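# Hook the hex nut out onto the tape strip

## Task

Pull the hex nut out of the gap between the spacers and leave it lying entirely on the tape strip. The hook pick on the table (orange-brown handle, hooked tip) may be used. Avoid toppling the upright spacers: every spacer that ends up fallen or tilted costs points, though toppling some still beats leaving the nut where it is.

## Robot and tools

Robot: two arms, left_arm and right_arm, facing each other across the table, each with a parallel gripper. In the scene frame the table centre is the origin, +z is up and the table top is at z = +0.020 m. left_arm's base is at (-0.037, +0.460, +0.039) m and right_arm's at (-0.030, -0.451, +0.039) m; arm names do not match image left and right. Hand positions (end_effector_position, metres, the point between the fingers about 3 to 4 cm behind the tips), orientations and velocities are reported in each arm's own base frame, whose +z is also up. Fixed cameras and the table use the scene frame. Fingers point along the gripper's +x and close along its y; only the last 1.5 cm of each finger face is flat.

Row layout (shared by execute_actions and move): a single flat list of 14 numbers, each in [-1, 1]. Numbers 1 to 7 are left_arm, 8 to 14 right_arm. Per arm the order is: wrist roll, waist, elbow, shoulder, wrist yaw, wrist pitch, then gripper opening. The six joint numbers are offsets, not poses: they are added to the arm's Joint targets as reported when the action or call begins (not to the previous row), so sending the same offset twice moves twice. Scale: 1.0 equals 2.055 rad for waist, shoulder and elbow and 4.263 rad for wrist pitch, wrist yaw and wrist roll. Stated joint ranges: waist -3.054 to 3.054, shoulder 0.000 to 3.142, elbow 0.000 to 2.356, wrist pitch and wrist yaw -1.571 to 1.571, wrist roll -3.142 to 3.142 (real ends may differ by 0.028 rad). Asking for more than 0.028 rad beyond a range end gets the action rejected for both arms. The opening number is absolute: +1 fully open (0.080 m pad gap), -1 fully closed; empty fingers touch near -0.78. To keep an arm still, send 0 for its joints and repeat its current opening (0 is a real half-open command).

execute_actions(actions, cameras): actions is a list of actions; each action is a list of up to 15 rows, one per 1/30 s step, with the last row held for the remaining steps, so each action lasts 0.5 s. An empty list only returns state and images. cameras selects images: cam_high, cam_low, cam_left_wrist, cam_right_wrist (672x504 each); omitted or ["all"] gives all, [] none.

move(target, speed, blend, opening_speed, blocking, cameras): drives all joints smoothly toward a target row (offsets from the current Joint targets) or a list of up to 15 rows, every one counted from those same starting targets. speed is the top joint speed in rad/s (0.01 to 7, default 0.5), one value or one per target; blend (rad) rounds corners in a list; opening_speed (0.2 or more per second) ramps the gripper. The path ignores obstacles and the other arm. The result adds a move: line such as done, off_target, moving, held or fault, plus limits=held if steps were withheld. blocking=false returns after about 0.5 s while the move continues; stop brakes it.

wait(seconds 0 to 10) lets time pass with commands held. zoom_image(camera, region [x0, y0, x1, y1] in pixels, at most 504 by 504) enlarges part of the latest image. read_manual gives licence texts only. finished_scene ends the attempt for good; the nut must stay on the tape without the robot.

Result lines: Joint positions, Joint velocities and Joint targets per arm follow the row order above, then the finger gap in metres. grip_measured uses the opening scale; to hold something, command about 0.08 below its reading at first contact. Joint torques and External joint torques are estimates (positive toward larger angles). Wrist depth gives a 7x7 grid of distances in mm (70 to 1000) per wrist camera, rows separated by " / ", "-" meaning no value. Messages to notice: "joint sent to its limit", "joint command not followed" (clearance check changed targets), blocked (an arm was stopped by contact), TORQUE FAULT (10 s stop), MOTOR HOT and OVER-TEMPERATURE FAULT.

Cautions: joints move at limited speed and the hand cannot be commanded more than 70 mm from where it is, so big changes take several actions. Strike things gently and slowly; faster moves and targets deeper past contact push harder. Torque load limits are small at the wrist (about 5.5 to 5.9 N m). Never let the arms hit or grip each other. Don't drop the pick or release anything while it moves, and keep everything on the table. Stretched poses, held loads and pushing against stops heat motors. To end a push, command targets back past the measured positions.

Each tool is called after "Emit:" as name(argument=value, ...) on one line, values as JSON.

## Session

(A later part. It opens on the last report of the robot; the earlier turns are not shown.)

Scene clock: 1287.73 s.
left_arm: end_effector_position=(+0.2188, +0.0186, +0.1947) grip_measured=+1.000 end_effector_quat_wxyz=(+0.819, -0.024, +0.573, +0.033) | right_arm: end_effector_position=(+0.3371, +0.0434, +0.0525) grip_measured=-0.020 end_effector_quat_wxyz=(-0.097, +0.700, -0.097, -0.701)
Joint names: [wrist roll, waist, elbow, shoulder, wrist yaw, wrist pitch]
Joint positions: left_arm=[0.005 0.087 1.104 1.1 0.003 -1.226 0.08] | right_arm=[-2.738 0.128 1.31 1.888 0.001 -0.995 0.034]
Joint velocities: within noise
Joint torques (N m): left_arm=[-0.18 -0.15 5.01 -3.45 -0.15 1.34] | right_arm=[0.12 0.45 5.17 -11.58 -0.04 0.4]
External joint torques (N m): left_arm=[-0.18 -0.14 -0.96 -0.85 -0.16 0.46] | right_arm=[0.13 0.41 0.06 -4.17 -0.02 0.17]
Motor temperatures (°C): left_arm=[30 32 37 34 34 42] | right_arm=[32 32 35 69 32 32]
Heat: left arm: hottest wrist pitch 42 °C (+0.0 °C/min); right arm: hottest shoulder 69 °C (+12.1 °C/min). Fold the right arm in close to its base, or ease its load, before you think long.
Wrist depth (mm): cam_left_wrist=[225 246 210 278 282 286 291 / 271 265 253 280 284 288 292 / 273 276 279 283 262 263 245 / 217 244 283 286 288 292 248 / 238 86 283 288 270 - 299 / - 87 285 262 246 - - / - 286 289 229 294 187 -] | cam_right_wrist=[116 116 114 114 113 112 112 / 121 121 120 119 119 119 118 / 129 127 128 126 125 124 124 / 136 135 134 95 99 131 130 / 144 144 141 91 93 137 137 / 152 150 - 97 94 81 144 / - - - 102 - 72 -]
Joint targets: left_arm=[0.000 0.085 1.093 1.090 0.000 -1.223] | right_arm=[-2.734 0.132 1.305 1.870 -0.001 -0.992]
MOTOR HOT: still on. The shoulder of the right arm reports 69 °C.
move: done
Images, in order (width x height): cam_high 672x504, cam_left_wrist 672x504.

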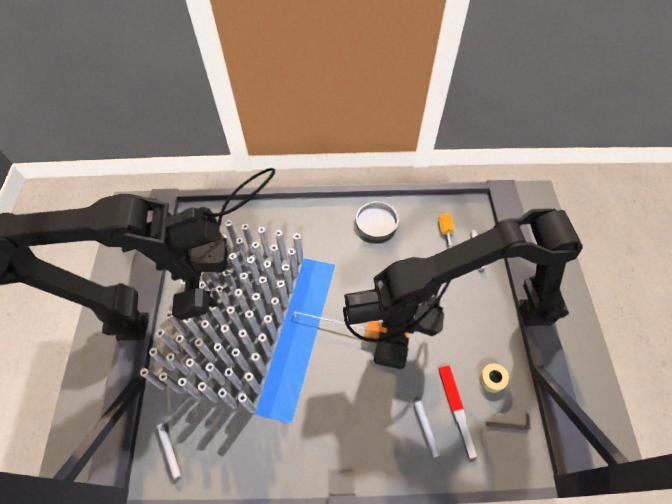

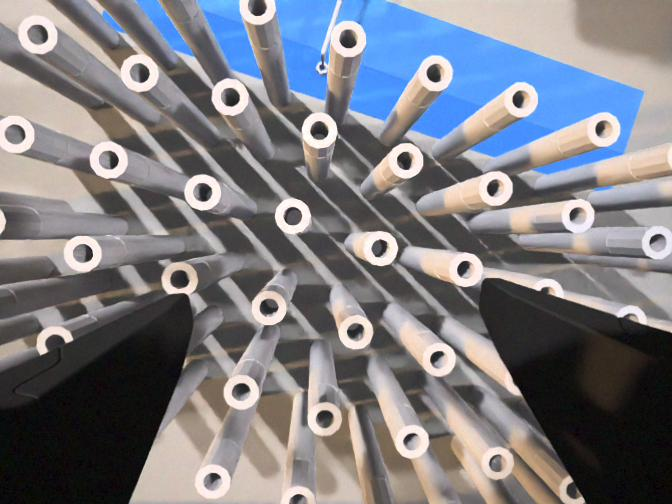

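Emit:
move(target=[[0,0,0,0,0,0,1, 0.00387,0.00803,-0.03066,-0.02204,0,0.00425,-0.25],[0,0,0,0,0,0,1, 0.00387,0.00803,-0.02287,-0.02204,0,0.00284,-0.25],[0,0,0,0,0,0,1, 0.00387,0.00803,0.01041,-0.03596,0,-0.01968,-0.25]], speed=0.08, cameras=["cam_high","cam_left_wrist"])

Emit:
zoom_image(camera="cam_high", region=[260, 280, 360, 350])

Emit:
zoom_image(camera="cam_left_wrist", region=[280, 0, 370, 90])

Scene clock: 1301.93 s.
left_arm: end_effector_position=(+0.2188, +0.0186, +0.1947) grip_measured=+1.000 end_effector_quat_wxyz=(+0.819, -0.024, +0.573, +0.033) | right_arm: end_effector_position=(+0.3235, +0.0471, +0.0771) grip_measured=-0.020 end_effector_quat_wxyz=(-0.097, +0.700, -0.097, -0.701)
Joint names: [wrist roll, waist, elbow, shoulder, wrist yaw, wrist pitch]
Joint positions: left_arm=[0.005 0.087 1.104 1.1 0.003 -1.226 0.08] | right_arm=[-2.722 0.145 1.314 1.813 0.001 -1.073 0.034]
Joint velocities: within noise
Joint torques (N m): left_arm=[-0.15 -0.2 5.06 -3.44 -0.17 1.34] | right_arm=[0.12 0.43 7.53 -10.9 -0.03 -0.03]
External joint torques (N m): left_arm=[-0.15 -0.19 -0.91 -0.81 -0.17 0.46] | right_arm=[0.12 0.42 2.35 -4.04 -0.01 -0.27]
Motor temperatures (°C): left_arm=[30 32 37 34 34 42] | right_arm=[32 32 35 66 32 32]
Heat: left arm: hottest wrist pitch 42 °C (+0.0 °C/min); right arm: hottest shoulder 66 °C (+7.0 °C/min). Fold the right arm in close to its base, or ease its load, before you think long.
Wrist depth (mm): cam_left_wrist=[226 245 210 278 282 286 292 / 271 265 253 280 286 288 293 / 273 277 278 283 261 262 246 / 216 245 282 285 288 292 247 / 238 86 283 288 269 - 300 / - 87 285 262 245 - - / - 286 288 228 295 187 -] | cam_right_wrist=[138 137 137 136 135 134 134 / 146 143 143 142 142 141 139 / 154 153 151 151 149 148 147 / 162 161 160 95 99 156 155 / 172 171 169 91 93 163 164 / 182 180 - 97 94 87 172 / - - - 102 - 72 -]
Joint targets: left_arm=[0.000 0.085 1.093 1.090 0.000 -1.223] | right_arm=[-2.718 0.149 1.327 1.796 -0.001 -1.076]
MOTOR HOT: still on. The shoulder of the right arm reports 66 °C.
move: done
Images, in order (width x height): cam_high 672x504, cam_left_wrist 672x504.

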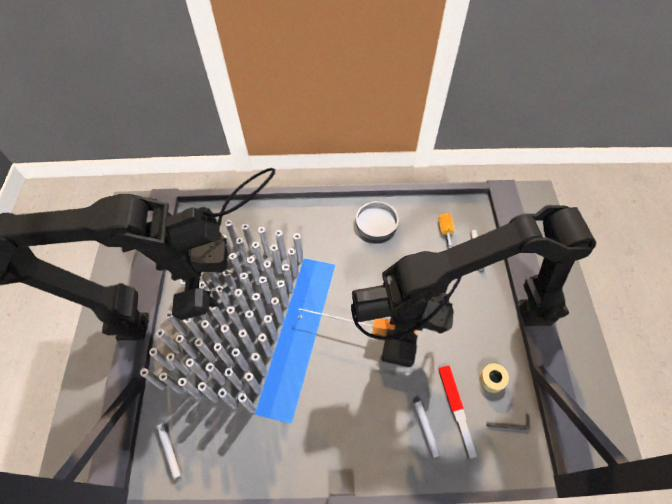

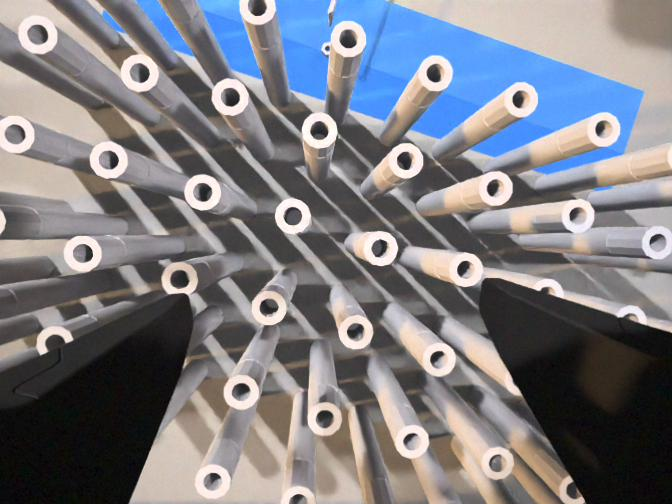

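Scaled by 5.040 from the camera's 672x504 image, which has a finer 960x720 frame.

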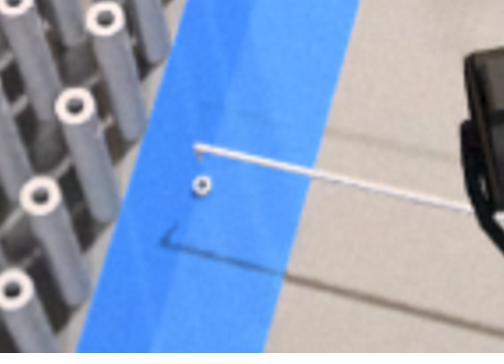

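Scaled by 5.600 from the camera's 672x504 image, which has a finer 960x720 frame.

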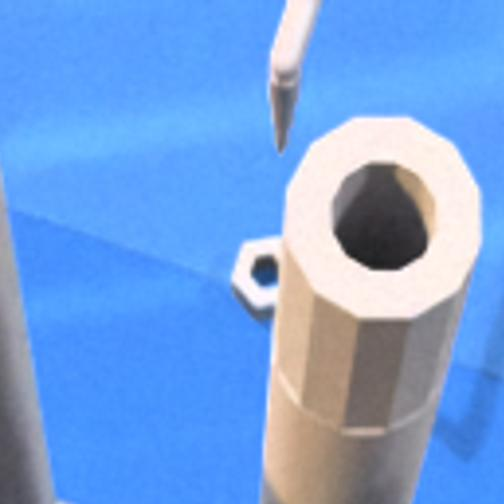

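Emit:
move(target=[[0,0,0,0,0,0,1, 0,0,-0.10044,-0.07431,0,0.01009,-0.25],[0,0,0,0,0,0,1, 0.13465,-0.02482,-0.10044,-0.07431,0,0.01009,-0.25],[0,0,0,0,0,0,1, 0.13465,-0.02482,-0.15397,-0.05693,0,0.04692,-0.25]], speed=[0.25, 0.5, 0.15], cameras=["cam_high","cam_low","cam_right_wrist"])

Emit:
zoom_image(camera="cam_high", region=[260, 250, 460, 400])

Scene clock: 1330.67 s.
left_arm: end_effector_position=(+0.2188, +0.0186, +0.1947) grip_measured=+1.000 end_effector_quat_wxyz=(+0.819, -0.024, +0.573, +0.033) | right_arm: end_effector_position=(+0.2833, +0.0287, +0.0454) grip_measured=-0.020 end_effector_quat_wxyz=(-0.311, +0.647, -0.300, -0.628)
Joint names: [wrist roll, waist, elbow, shoulder, wrist yaw, wrist pitch]
Joint positions: left_arm=[0.005 0.087 1.104 1.1 0.003 -1.226 0.08] | right_arm=[-2.147 0.101 1.015 1.674 0.001 -0.879 0.034]
Joint velocities: within noise
Joint torques (N m): left_arm=[-0.17 -0.24 5.02 -3.4 -0.15 1.33] | right_arm=[0.1 -0.36 5.2 -6.71 -0.05 0.48]
External joint torques (N m): left_arm=[-0.18 -0.22 -1 -0.8 -0.16 0.42] | right_arm=[0.1 -0.38 0.13 -0.91 -0.01 0.16]
Motor temperatures (°C): left_arm=[30 32 37 34 34 42] | right_arm=[31 32 36 57 32 32]
Heat: left arm: hottest wrist pitch 42 °C (+0.0 °C/min); right arm: hottest shoulder 57 °C (-13.1 °C/min). Fold the right arm in close to its base, or ease its load, before you think long.
Wrist depth (mm): cam_left_wrist=[225 245 209 278 283 287 292 / 271 264 253 280 285 287 292 / 273 277 279 284 262 263 245 / 216 244 282 287 288 292 247 / 238 86 282 287 270 - 299 / - 87 285 263 244 - - / - 285 290 228 296 187 -] | cam_right_wrist=[- 107 107 107 105 105 106 / 113 113 114 112 112 111 111 / 120 120 118 118 120 119 118 / 128 127 127 96 99 125 126 / 136 136 135 91 93 132 133 / 146 143 - 97 94 82 141 / - - - 102 - 72 -]
Joint targets: left_arm=[0.000 0.085 1.093 1.090 0.000 -1.223] | right_arm=[-2.144 0.098 1.010 1.679 -0.001 -0.876]
MOTOR HOT: still on. The shoulder of the right arm reports 57 °C.
move: done
Images, in order (width x height): cam_high 672x504, cam_low 672x504, cam_right_wrist 672x504.

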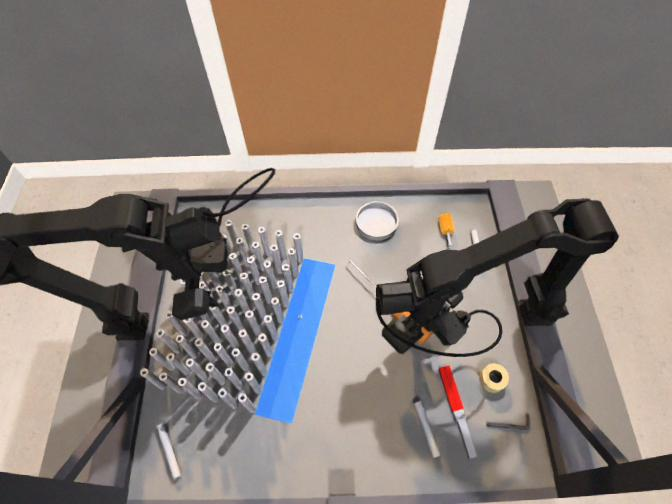

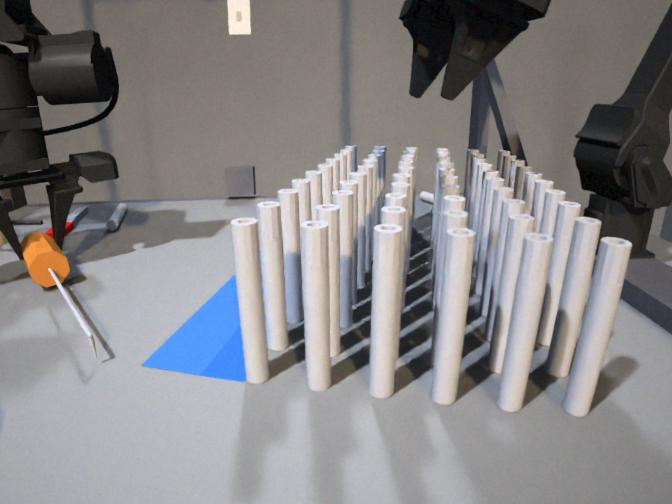

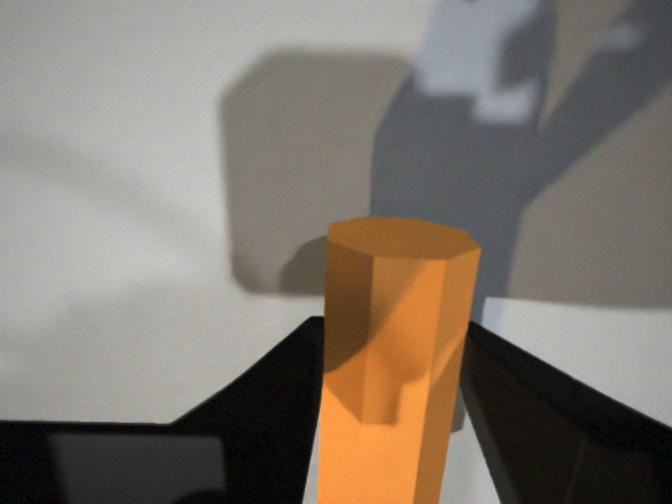

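Scaled by 2.520 from the camera's 672x504 image, which has a finer 960x720 frame.

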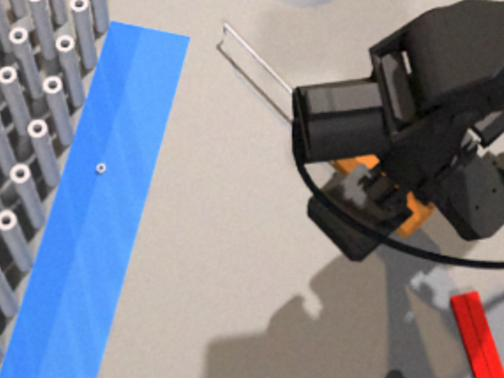

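Emit:
zoom_image(camera="cam_low", region=[0, 200, 200, 400])

Scaled by 2.520 from the camera's 672x504 image, which has a finer 960x720 frame.

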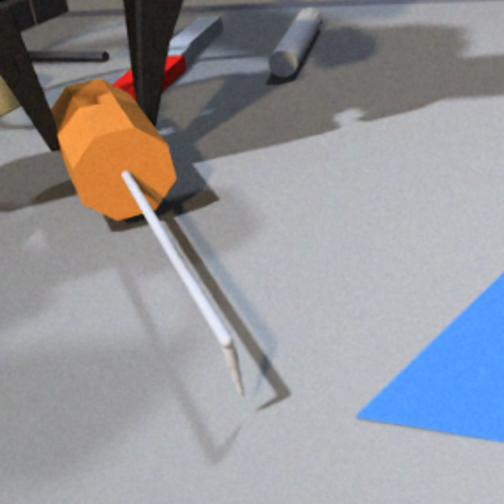

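Emit:
move(target=[[0,0,0,0,0,0,1, 0,0,-0.00866,0.0055,0,0.00683,-0.25],[0,0,0,0,0,0,1, 0,0,-0.00866,0.0055,0,0.00683,0.47]], speed=0.04, opening_speed=0.5, cameras=["cam_high","cam_low","cam_right_wrist"])

Emit:
zoom_image(camera="cam_low", region=[0, 200, 200, 400])

Scene clock: 1344.10 s.
left_arm: end_effector_position=(+0.2188, +0.0186, +0.1947) grip_measured=+1.000 end_effector_quat_wxyz=(+0.819, -0.024, +0.573, +0.033) | right_arm: end_effector_position=(+0.2840, +0.0288, +0.0394) grip_measured=+0.467 end_effector_quat_wxyz=(-0.312, +0.649, -0.299, -0.626)
Joint names: [wrist roll, waist, elbow, shoulder, wrist yaw, wrist pitch]
Joint positions: left_arm=[0.005 0.087 1.104 1.1 0.003 -1.226 0.08] | right_arm=[-2.147 0.101 0.999 1.683 0.001 -0.849 0.056]
Joint velocities: within noise
Joint torques (N m): left_arm=[-0.16 -0.2 5.03 -3.42 -0.16 1.34] | right_arm=[0.1 -0.36 4.95 -6.43 -0.05 0.45]
External joint torques (N m): left_arm=[-0.17 -0.21 -0.98 -0.82 -0.15 0.45] | right_arm=[0.1 -0.36 0 -0.61 -0.01 0.15]
Motor temperatures (°C): left_arm=[30 31 37 34 34 42] | right_arm=[31 32 35 54 32 32]
Heat: left arm: hottest wrist pitch 42 °C (+0.0 °C/min); right arm: hottest shoulder 54 °C (-16.2 °C/min). Fold the right arm in close to its base, or ease its load, before you think long.
Wrist depth (mm): cam_left_wrist=[226 244 210 278 282 287 291 / 271 265 253 280 285 287 293 / 274 276 279 284 262 263 245 / 216 244 282 286 288 292 247 / 238 86 282 287 270 - 300 / - 87 285 262 244 - - / - 286 290 228 295 187 -] | cam_right_wrist=[- 101 101 101 101 101 101 / - 107 108 105 105 105 106 / 114 114 - 112 113 112 111 / 119 121 120 107 98 118 121 / 129 129 125 93 90 126 127 / - - 96 100 95 89 80 / - - 146 104 147 90 -]
Joint targets: left_arm=[0.000 0.085 1.093 1.090 0.000 -1.223] | right_arm=[-2.144 0.098 0.993 1.690 -0.001 -0.847]
MOTOR HOT: still on. The shoulder of the right arm reports 54 °C.
move: done
Images, in order (width x height): cam_high 672x504, cam_low 672x504, cam_right_wrist 672x504.

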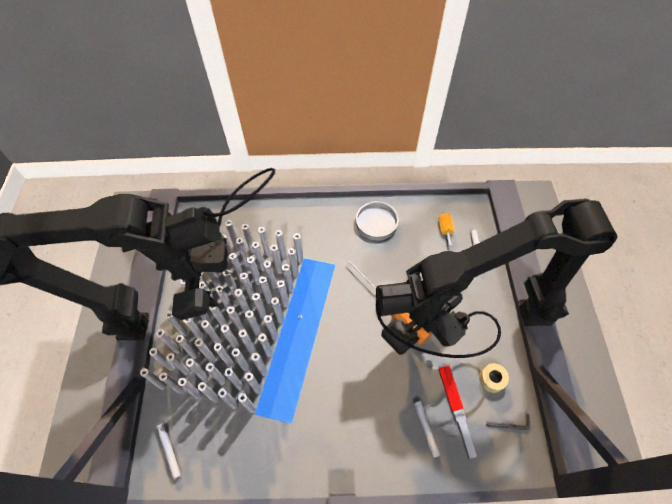

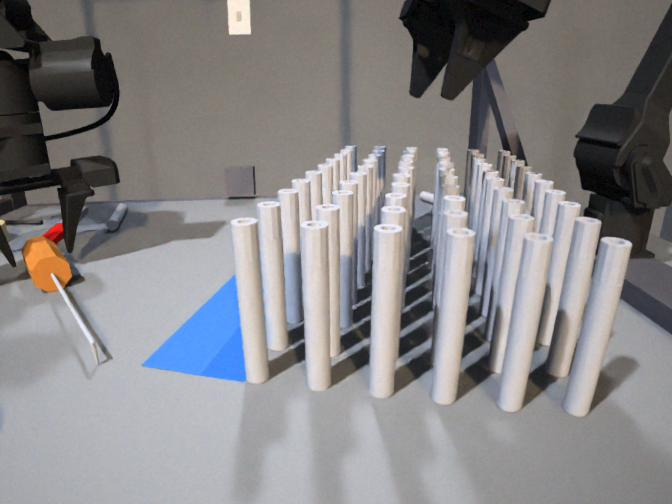

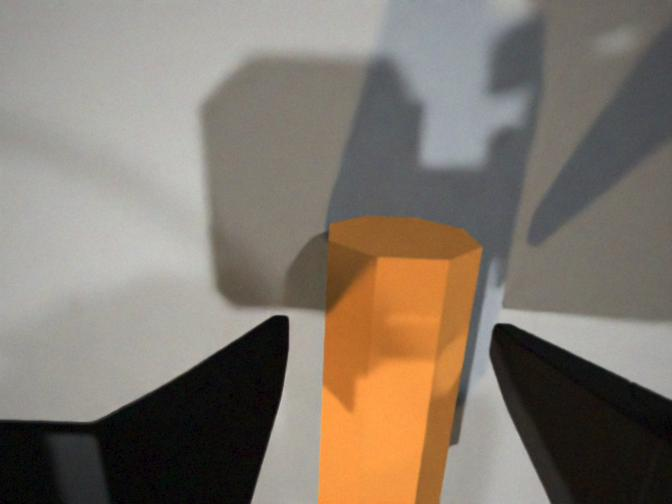

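Scaled by 2.520 from the camera's 672x504 image, which has a finer 960x720 frame.

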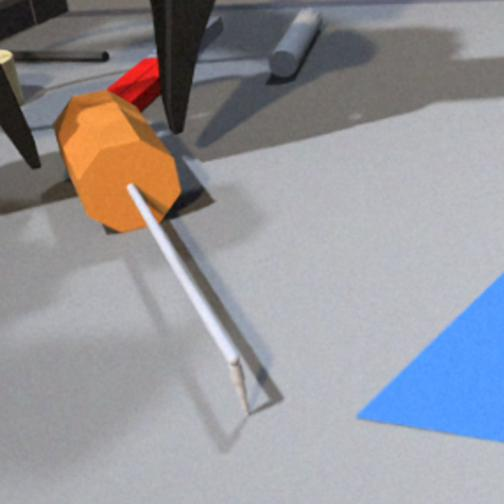

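Emit:
move(target=[[0,0,0,0,0,0,1, 0,0,0.03358,-0.02725,0,-0.02088,0.47],[0,0,0,0,0,0,1, 0,0,0.12555,-0.05401,0,-0.07858,0.47]], speed=[0.1, 0.4], cameras=["cam_high","cam_low","cam_left_wrist"])

Emit:
zoom_image(camera="cam_high", region=[120, 200, 460, 440])

Scene clock: 1350.57 s.
left_arm: end_effector_position=(+0.2188, +0.0186, +0.1947) grip_measured=+1.000 end_effector_quat_wxyz=(+0.819, -0.024, +0.573, +0.033) | right_arm: end_effector_position=(+0.2834, +0.0287, +0.1221) grip_measured=+0.468 end_effector_quat_wxyz=(-0.313, +0.651, -0.298, -0.624)
Joint names: [wrist roll, waist, elbow, shoulder, wrist yaw, wrist pitch]
Joint positions: left_arm=[0.005 0.087 1.104 1.1 0.003 -1.226 0.08] | right_arm=[-2.147 0.101 1.24 1.588 0.001 -1.179 0.056]
Joint velocities: within noise
Joint torques (N m): left_arm=[-0.17 -0.23 4.97 -3.44 -0.15 1.33] | right_arm=[0.1 -0.36 7.6 -8.33 -0.06 0.1]
External joint torques (N m): left_arm=[-0.17 -0.22 -1.02 -0.85 -0.15 0.43] | right_arm=[0.09 -0.34 2.05 -2.67 -0.02 -0.25]
Motor temperatures (°C): left_arm=[30 31 37 34 34 42] | right_arm=[31 32 35 53 32 32]
Heat: left arm: hottest wrist pitch 42 °C (+0.0 °C/min); right arm: hottest shoulder 53 °C (-15.1 °C/min). Fold the right arm in close to its base, or ease its load, before you think long.
Wrist depth (mm): cam_left_wrist=[226 245 209 279 283 287 292 / 272 264 253 281 285 288 293 / 273 276 280 284 262 263 245 / 216 245 282 286 289 291 247 / 238 86 283 288 269 - 299 / - 87 285 262 245 - - / - 285 288 229 295 187 -] | cam_right_wrist=[174 174 174 173 175 173 173 / 184 184 184 183 183 183 182 / 195 195 194 189 191 194 196 / 207 206 207 173 203 206 205 / 221 221 214 184 217 216 219 / 233 - 96 236 236 89 80 / - - 251 256 255 81 -]
Joint targets: left_arm=[0.000 0.085 1.093 1.090 0.000 -1.223] | right_arm=[-2.144 0.098 1.250 1.579 -0.001 -1.182]
MOTOR HOT: still on. The shoulder of the right arm reports 53 °C.
move: done
Images, in order (width x height): cam_high 672x504, cam_low 672x504, cam_left_wrist 672x504.

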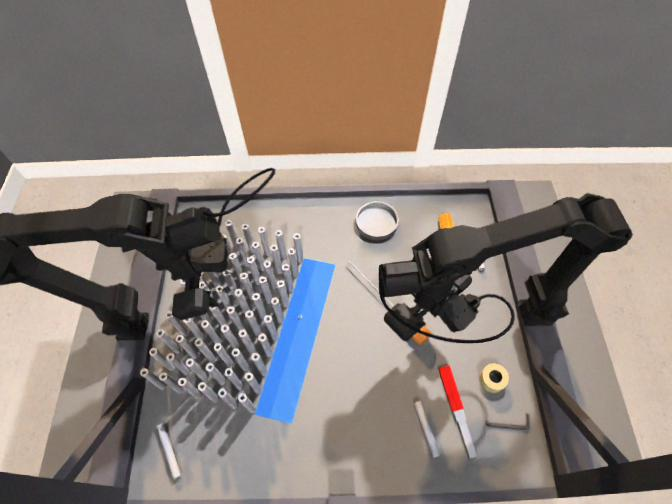

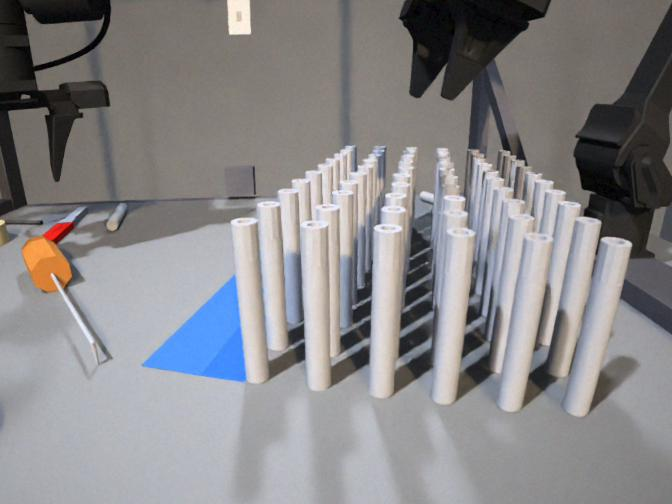

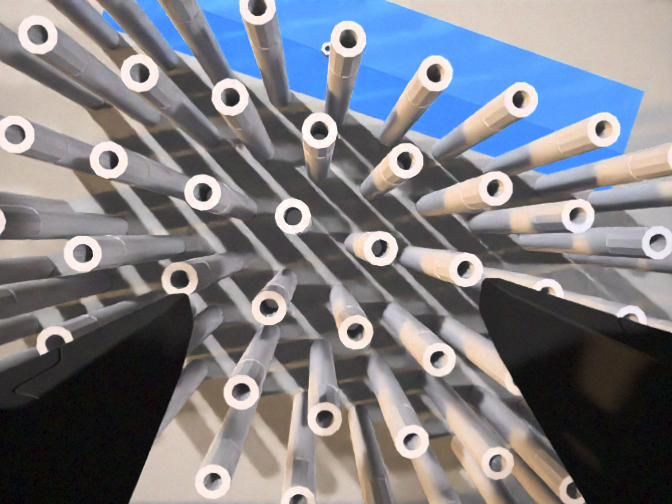

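Scaled by 1.482 from the camera's 672x504 image, which has a finer 960x720 frame.

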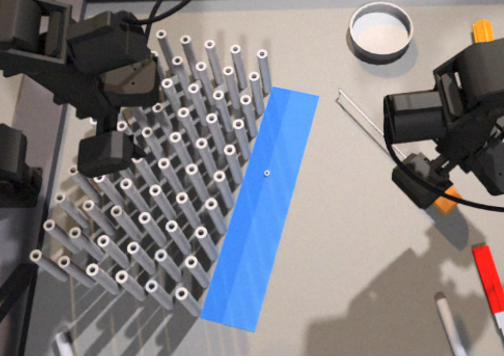

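Emit:
finished_scene(scene=1)

The scene is finished: the task was done.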